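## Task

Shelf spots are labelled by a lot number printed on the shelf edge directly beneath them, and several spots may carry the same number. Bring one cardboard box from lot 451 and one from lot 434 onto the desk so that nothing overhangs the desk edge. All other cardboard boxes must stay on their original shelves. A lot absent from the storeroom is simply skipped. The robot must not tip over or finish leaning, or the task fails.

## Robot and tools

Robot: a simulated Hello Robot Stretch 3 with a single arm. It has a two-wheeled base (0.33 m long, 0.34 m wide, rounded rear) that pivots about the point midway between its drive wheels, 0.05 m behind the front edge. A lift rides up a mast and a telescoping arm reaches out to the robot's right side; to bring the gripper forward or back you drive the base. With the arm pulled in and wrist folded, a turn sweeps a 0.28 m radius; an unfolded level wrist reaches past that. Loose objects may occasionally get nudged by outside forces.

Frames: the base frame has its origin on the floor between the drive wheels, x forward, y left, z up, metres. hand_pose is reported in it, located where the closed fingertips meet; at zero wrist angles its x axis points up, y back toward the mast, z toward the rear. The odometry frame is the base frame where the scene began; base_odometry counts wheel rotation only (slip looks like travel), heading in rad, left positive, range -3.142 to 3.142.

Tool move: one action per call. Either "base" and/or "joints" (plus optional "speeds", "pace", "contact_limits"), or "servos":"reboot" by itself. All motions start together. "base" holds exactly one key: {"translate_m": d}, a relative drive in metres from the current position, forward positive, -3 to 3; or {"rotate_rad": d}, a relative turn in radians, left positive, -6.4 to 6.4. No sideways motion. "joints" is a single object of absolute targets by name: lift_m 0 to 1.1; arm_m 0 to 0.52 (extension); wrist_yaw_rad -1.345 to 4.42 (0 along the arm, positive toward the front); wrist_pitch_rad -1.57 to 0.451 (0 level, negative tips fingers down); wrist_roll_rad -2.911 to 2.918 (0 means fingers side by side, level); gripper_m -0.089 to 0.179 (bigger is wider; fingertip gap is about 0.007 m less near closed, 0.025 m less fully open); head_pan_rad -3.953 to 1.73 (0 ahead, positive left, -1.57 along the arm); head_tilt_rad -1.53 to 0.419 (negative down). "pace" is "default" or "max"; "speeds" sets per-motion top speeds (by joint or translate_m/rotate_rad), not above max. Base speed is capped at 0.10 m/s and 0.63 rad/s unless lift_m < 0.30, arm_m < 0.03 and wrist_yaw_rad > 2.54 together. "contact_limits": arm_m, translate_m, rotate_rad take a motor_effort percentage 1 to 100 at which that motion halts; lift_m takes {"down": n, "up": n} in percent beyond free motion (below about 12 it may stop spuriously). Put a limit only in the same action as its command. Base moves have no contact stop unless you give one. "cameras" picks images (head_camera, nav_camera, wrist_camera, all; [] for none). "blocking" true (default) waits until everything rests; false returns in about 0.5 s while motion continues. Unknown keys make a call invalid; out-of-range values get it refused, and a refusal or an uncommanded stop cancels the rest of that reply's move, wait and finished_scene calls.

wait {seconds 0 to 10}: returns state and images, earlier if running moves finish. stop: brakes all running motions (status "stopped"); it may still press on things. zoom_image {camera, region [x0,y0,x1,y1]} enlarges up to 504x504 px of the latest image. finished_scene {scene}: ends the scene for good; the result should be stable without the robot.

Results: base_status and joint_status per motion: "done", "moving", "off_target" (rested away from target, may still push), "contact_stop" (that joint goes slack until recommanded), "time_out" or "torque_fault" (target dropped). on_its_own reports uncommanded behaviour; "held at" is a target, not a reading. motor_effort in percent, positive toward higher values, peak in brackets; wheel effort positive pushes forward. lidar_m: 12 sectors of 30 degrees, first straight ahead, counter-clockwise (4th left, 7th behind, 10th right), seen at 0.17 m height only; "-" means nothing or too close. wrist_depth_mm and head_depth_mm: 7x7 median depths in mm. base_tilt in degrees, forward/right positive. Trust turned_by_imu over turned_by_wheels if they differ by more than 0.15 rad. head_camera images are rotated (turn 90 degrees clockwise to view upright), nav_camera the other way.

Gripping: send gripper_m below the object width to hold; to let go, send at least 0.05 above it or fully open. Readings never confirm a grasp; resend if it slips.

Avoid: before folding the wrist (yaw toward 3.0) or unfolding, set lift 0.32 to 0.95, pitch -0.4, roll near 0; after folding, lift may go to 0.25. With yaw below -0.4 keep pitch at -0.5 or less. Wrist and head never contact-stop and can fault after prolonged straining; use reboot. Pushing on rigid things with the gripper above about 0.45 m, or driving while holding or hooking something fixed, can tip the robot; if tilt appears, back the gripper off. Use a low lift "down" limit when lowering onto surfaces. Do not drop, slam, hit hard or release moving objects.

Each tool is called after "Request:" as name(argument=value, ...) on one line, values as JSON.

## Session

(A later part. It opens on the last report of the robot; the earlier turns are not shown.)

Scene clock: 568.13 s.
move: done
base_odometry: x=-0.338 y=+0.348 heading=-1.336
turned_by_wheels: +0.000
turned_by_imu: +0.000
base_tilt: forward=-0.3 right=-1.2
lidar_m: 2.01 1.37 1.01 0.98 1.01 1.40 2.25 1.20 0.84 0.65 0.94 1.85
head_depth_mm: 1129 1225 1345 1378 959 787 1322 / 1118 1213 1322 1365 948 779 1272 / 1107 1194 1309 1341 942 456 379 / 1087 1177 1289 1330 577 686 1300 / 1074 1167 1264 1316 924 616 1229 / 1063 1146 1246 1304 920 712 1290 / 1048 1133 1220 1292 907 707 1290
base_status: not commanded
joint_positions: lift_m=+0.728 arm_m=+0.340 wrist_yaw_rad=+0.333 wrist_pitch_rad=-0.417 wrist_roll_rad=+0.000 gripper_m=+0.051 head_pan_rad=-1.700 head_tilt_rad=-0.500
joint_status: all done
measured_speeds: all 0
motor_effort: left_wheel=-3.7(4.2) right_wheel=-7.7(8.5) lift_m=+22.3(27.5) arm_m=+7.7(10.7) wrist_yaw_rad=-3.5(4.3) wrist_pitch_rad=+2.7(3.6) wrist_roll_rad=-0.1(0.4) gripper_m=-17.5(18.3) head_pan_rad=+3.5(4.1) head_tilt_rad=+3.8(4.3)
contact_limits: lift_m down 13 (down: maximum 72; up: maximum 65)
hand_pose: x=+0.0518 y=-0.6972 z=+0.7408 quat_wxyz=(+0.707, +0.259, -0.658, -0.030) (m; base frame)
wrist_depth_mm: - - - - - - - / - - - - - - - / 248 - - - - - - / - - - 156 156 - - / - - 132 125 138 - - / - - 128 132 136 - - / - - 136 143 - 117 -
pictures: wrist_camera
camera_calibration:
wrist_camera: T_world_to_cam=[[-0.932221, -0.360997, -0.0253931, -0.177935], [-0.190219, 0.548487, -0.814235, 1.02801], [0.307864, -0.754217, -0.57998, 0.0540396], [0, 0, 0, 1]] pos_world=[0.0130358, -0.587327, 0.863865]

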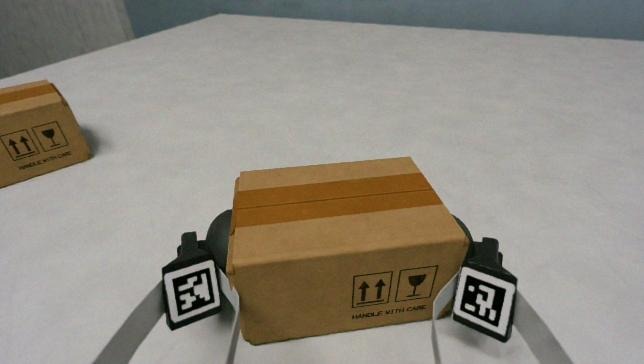

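Request:
move(joints={"lift_m": 0.719}, contact_limits={"lift_m": {"down": 13}}, speeds={"lift_m": 0.02}, cameras=[])

Request:
move(joints={"gripper_m": 0.165}, cameras=["wrist_camera"])

Request:
move(joints={"lift_m": 0.86}, cameras=["wrist_camera"])

Request:
move(joints={"arm_m": 0.0}, cameras=["head_camera","nav_camera"])

Scene clock: 578.30 s.
move: done
base_odometry: x=-0.338 y=+0.348 heading=-1.336
turned_by_wheels: +0.000
turned_by_imu: +0.000
base_tilt: forward=-0.2 right=-1.3
lidar_m: 2.02 1.37 1.01 0.98 1.02 1.40 2.26 1.20 0.84 0.66 0.94 1.85
head_depth_mm: 1131 1223 1347 1385 955 786 1329 / 1123 1212 1329 1364 948 779 1281 / 1106 1193 1306 1339 938 470 386 / 1089 1179 1274 1339 933 575 1301 / 1075 1162 1258 1324 926 622 1235 / 1058 1142 1244 1314 916 712 1291 / 1052 1131 1225 1288 914 707 1281
base_status: not commanded
joint_positions: lift_m=+0.719 arm_m=+0.340 wrist_yaw_rad=+0.333 wrist_pitch_rad=-0.387 wrist_roll_rad=+0.000 gripper_m=+0.051 head_pan_rad=-1.700 head_tilt_rad=-0.500
joint_status: all done
measured_speeds: all 0
motor_effort: left_wheel=-3.5(4.2) right_wheel=-4.8(8.2) lift_m=+18.5(24.0) arm_m=+1.7(3.3) wrist_yaw_rad=-2.3(3.1) wrist_pitch_rad=-2.9(3.2) wrist_roll_rad=+0.1(0.3) gripper_m=-17.5(18.3) head_pan_rad=+3.7(4.1) head_tilt_rad=+3.7(4.4)
contact_limits: lift_m down 13 (down: maximum 72; up: maximum 65)
hand_pose: x=+0.0530 y=-0.7007 z=+0.7387 quat_wxyz=(+0.707, +0.249, -0.661, -0.019) (m; base frame)
wrist_depth_mm: - 912 - - - - - / - - - - - - - / 246 - - - - - - / 252 - - 156 155 - - / - - 131 128 137 - - / - - 128 134 136 - - / - - 136 143 - 117 -
pictures: none
No camera images: "cameras" was empty.

Scene clock: 579.97 s.
move: done
base_odometry: x=-0.338 y=+0.348 heading=-1.336
turned_by_wheels: +0.000
turned_by_imu: +0.000
base_tilt: forward=-0.4 right=-1.2
lidar_m: 2.02 1.37 1.01 0.98 1.02 1.40 2.25 1.20 0.84 0.65 0.95 1.85
head_depth_mm: 1128 1226 1344 1373 957 786 1325 / 1114 1210 1329 1365 951 778 1289 / 1097 1192 1296 1352 942 470 387 / 1096 1183 1283 1326 935 573 1300 / 1073 1150 1262 1310 923 621 1232 / 1063 1148 1244 1299 924 689 1291 / 1045 1132 1232 1282 914 705 1290
base_status: not commanded
joint_positions: lift_m=+0.719 arm_m=+0.340 wrist_yaw_rad=+0.331 wrist_pitch_rad=-0.396 wrist_roll_rad=+0.000 gripper_m=+0.165 head_pan_rad=-1.700 head_tilt_rad=-0.500
joint_status: all done
measured_speeds: all 0
motor_effort: left_wheel=-3.5(4.1) right_wheel=-4.3(5.5) lift_m=+25.0(26.0) arm_m=-0.5(2.0) wrist_yaw_rad=-1.8(7.3) wrist_pitch_rad=-1.2(3.3) wrist_roll_rad=+0.2(0.3) gripper_m=+1.7(84.6) head_pan_rad=+3.9(3.9) head_tilt_rad=+3.7(4.7)
contact_limits: lift_m down 13 (down: maximum 72; up: maximum 65)
hand_pose: x=+0.0524 y=-0.6998 z=+0.7366 quat_wxyz=(+0.707, +0.252, -0.660, -0.023) (m; base frame)
wrist_depth_mm: - 921 - - - - - / - - - - - - - / 246 - - - - - - / - - - 151 143 - - / - 145 124 124 - - - / - 125 128 134 140 134 - / 114 118 - 145 - - 107
pictures: wrist_camera
camera_calibration:
wrist_camera: T_world_to_cam=[[-0.932531, -0.36025, -0.0246068, -0.178464], [-0.183782, 0.532183, -0.826441, 1.02336], [0.310821, -0.76616, -0.562485, 0.0280714], [0, 0, 0, 1]] pos_world=[0.0129282, -0.587401, 0.857149]

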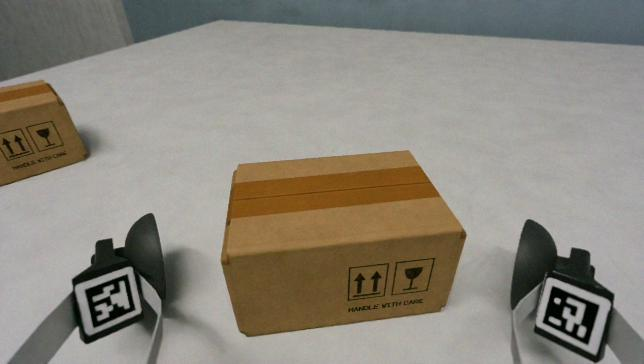

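Scene clock: 582.07 s.
move: done
base_odometry: x=-0.338 y=+0.348 heading=-1.336
turned_by_wheels: +0.000
turned_by_imu: +0.000
base_tilt: forward=-0.4 right=-1.2
lidar_m: 2.02 1.37 1.01 0.98 1.02 1.40 2.25 1.20 0.84 0.65 0.94 1.84
head_depth_mm: 1125 1222 1344 1380 955 782 - / 1114 1205 1323 1360 948 297 - / 1102 1194 1305 1348 380 696 1271 / 1094 1177 1281 516 519 743 1304 / 1078 1158 1259 1313 530 737 1234 / 1064 1146 1252 1306 816 713 1290 / 1051 1135 1232 1290 877 706 1286
base_status: not commanded
joint_positions: lift_m=+0.860 arm_m=+0.340 wrist_yaw_rad=+0.331 wrist_pitch_rad=-0.413 wrist_roll_rad=+0.000 gripper_m=+0.165 head_pan_rad=-1.700 head_tilt_rad=-0.500
joint_status: all done
measured_speeds: all 0
motor_effort: left_wheel=-3.8(4.1) right_wheel=-4.7(5.4) lift_m=+28.8(33.0) arm_m=-3.9(4.0) wrist_yaw_rad=-1.3(3.3) wrist_pitch_rad=+1.9(2.0) wrist_roll_rad=+0.2(0.3) gripper_m=+0.3(2.0) head_pan_rad=+4.0(4.1) head_tilt_rad=+3.3(4.6)
hand_pose: x=+0.0517 y=-0.6978 z=+0.8739 quat_wxyz=(+0.707, +0.257, -0.658, -0.029) (m; base frame)
wrist_depth_mm: - 919 - - - - - / - - - - - - - / - - - - - - - / - - - - - - - / 313 146 - - - - - / 282 123 - - - 134 - / - 118 - 237 236 - 102
pictures: wrist_camera
camera_calibration:
wrist_camera: T_world_to_cam=[[-0.932657, -0.359885, -0.0251666, -0.174323], [-0.188228, 0.544937, -0.817076, 1.13657], [0.307768, -0.757315, -0.57598, 0.125147], [0, 0, 0, 1]] pos_world=[0.0128349, -0.587321, 0.996362]

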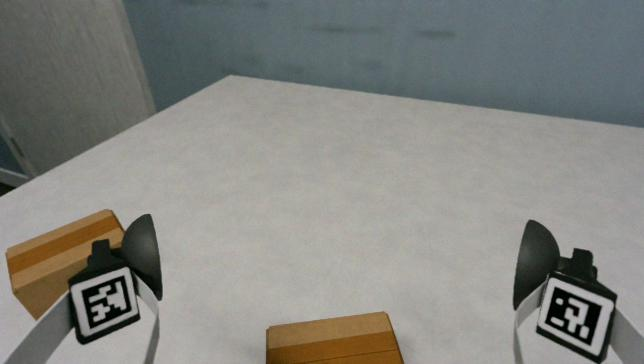

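Scene clock: 585.77 s.
move: done
base_odometry: x=-0.338 y=+0.348 heading=-1.336
turned_by_wheels: +0.000
turned_by_imu: +0.000
base_tilt: forward=-0.3 right=-1.2
lidar_m: 2.02 1.37 1.01 0.98 1.01 1.40 2.26 1.20 0.84 0.65 0.95 1.85
head_depth_mm: 1129 1228 1338 1378 952 787 1361 / 1114 1208 1326 1368 949 778 1353 / 1102 1199 1296 1357 942 751 1316 / 1085 1178 1282 1335 934 739 1267 / 1075 1157 1266 1322 923 736 288 / 1064 1143 1241 1298 918 733 1325 / 1050 1134 1228 1289 908 709 1286
base_status: not commanded
joint_positions: lift_m=+0.860 arm_m=+0.001 wrist_yaw_rad=+0.331 wrist_pitch_rad=-0.413 wrist_roll_rad=+0.000 gripper_m=+0.165 head_pan_rad=-1.700 head_tilt_rad=-0.500
joint_status: all done
measured_speeds: all 0
motor_effort: left_wheel=-3.6(4.2) right_wheel=-4.0(5.3) lift_m=+26.4(28.6) arm_m=-13.4(14.6) wrist_yaw_rad=-1.6(3.1) wrist_pitch_rad=+1.8(2.0) wrist_roll_rad=+0.1(0.4) gripper_m=+0.4(1.1) head_pan_rad=+2.7(4.0) head_tilt_rad=+3.0(4.1)
hand_pose: x=+0.0517 y=-0.3584 z=+0.8738 quat_wxyz=(+0.707, +0.257, -0.658, -0.029) (m; base frame)
wrist_depth_mm: - - - - - - - / - - - - - - - / - - 561 - 471 - - / - - - - 476 - - / - - - - - - - / - 141 - - - 134 - / 116 - - - - 991 107
pictures: head_camera (sideways), nav_camera (sideways)
camera_calibration:
head_camera: T_world_to_cam=[[0.00977385, 0.434631, -0.900556, 1.18727], [0.985516, -0.156668, -0.0649161, 0.0781237], [-0.169303, -0.886877, -0.429867, 0.516064], [0, 0, 0, 1]] pos_world=[-0.00122504, -0.0460996, 1.29612]
nav_camera: T_world_to_cam=[[-0.0418286, -0.454398, 0.889816, -1.11462], [-0.993641, 0.112099, 0.0105357, 0.0425593], [-0.104534, -0.883717, -0.456198, 0.547568], [0, 0, 0, 1]] pos_world=[0.0529055, -0.027356, 1.24116]

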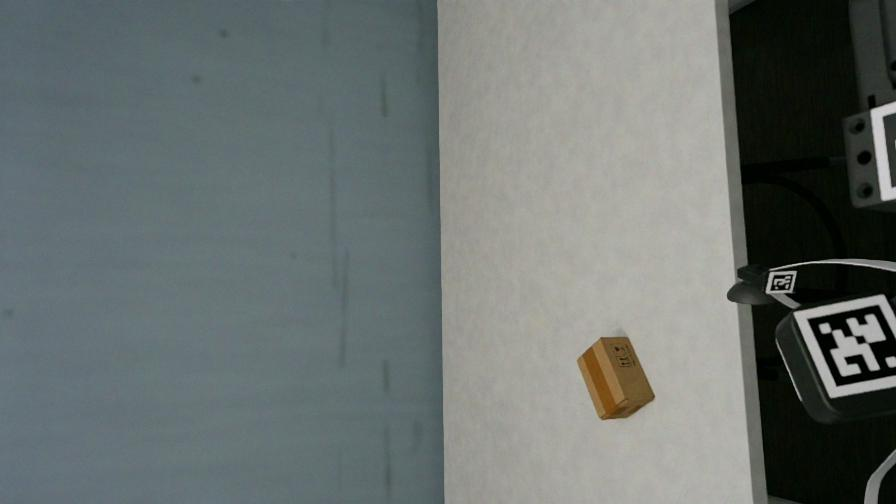

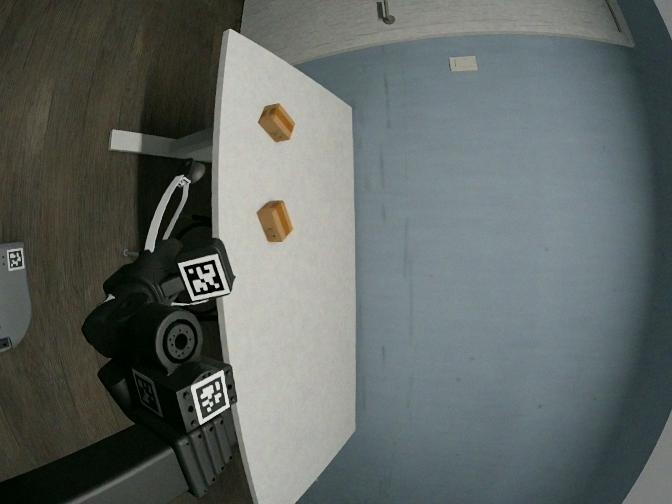

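Request:
finished_scene(scene=2)

The scene is finished: the task was done.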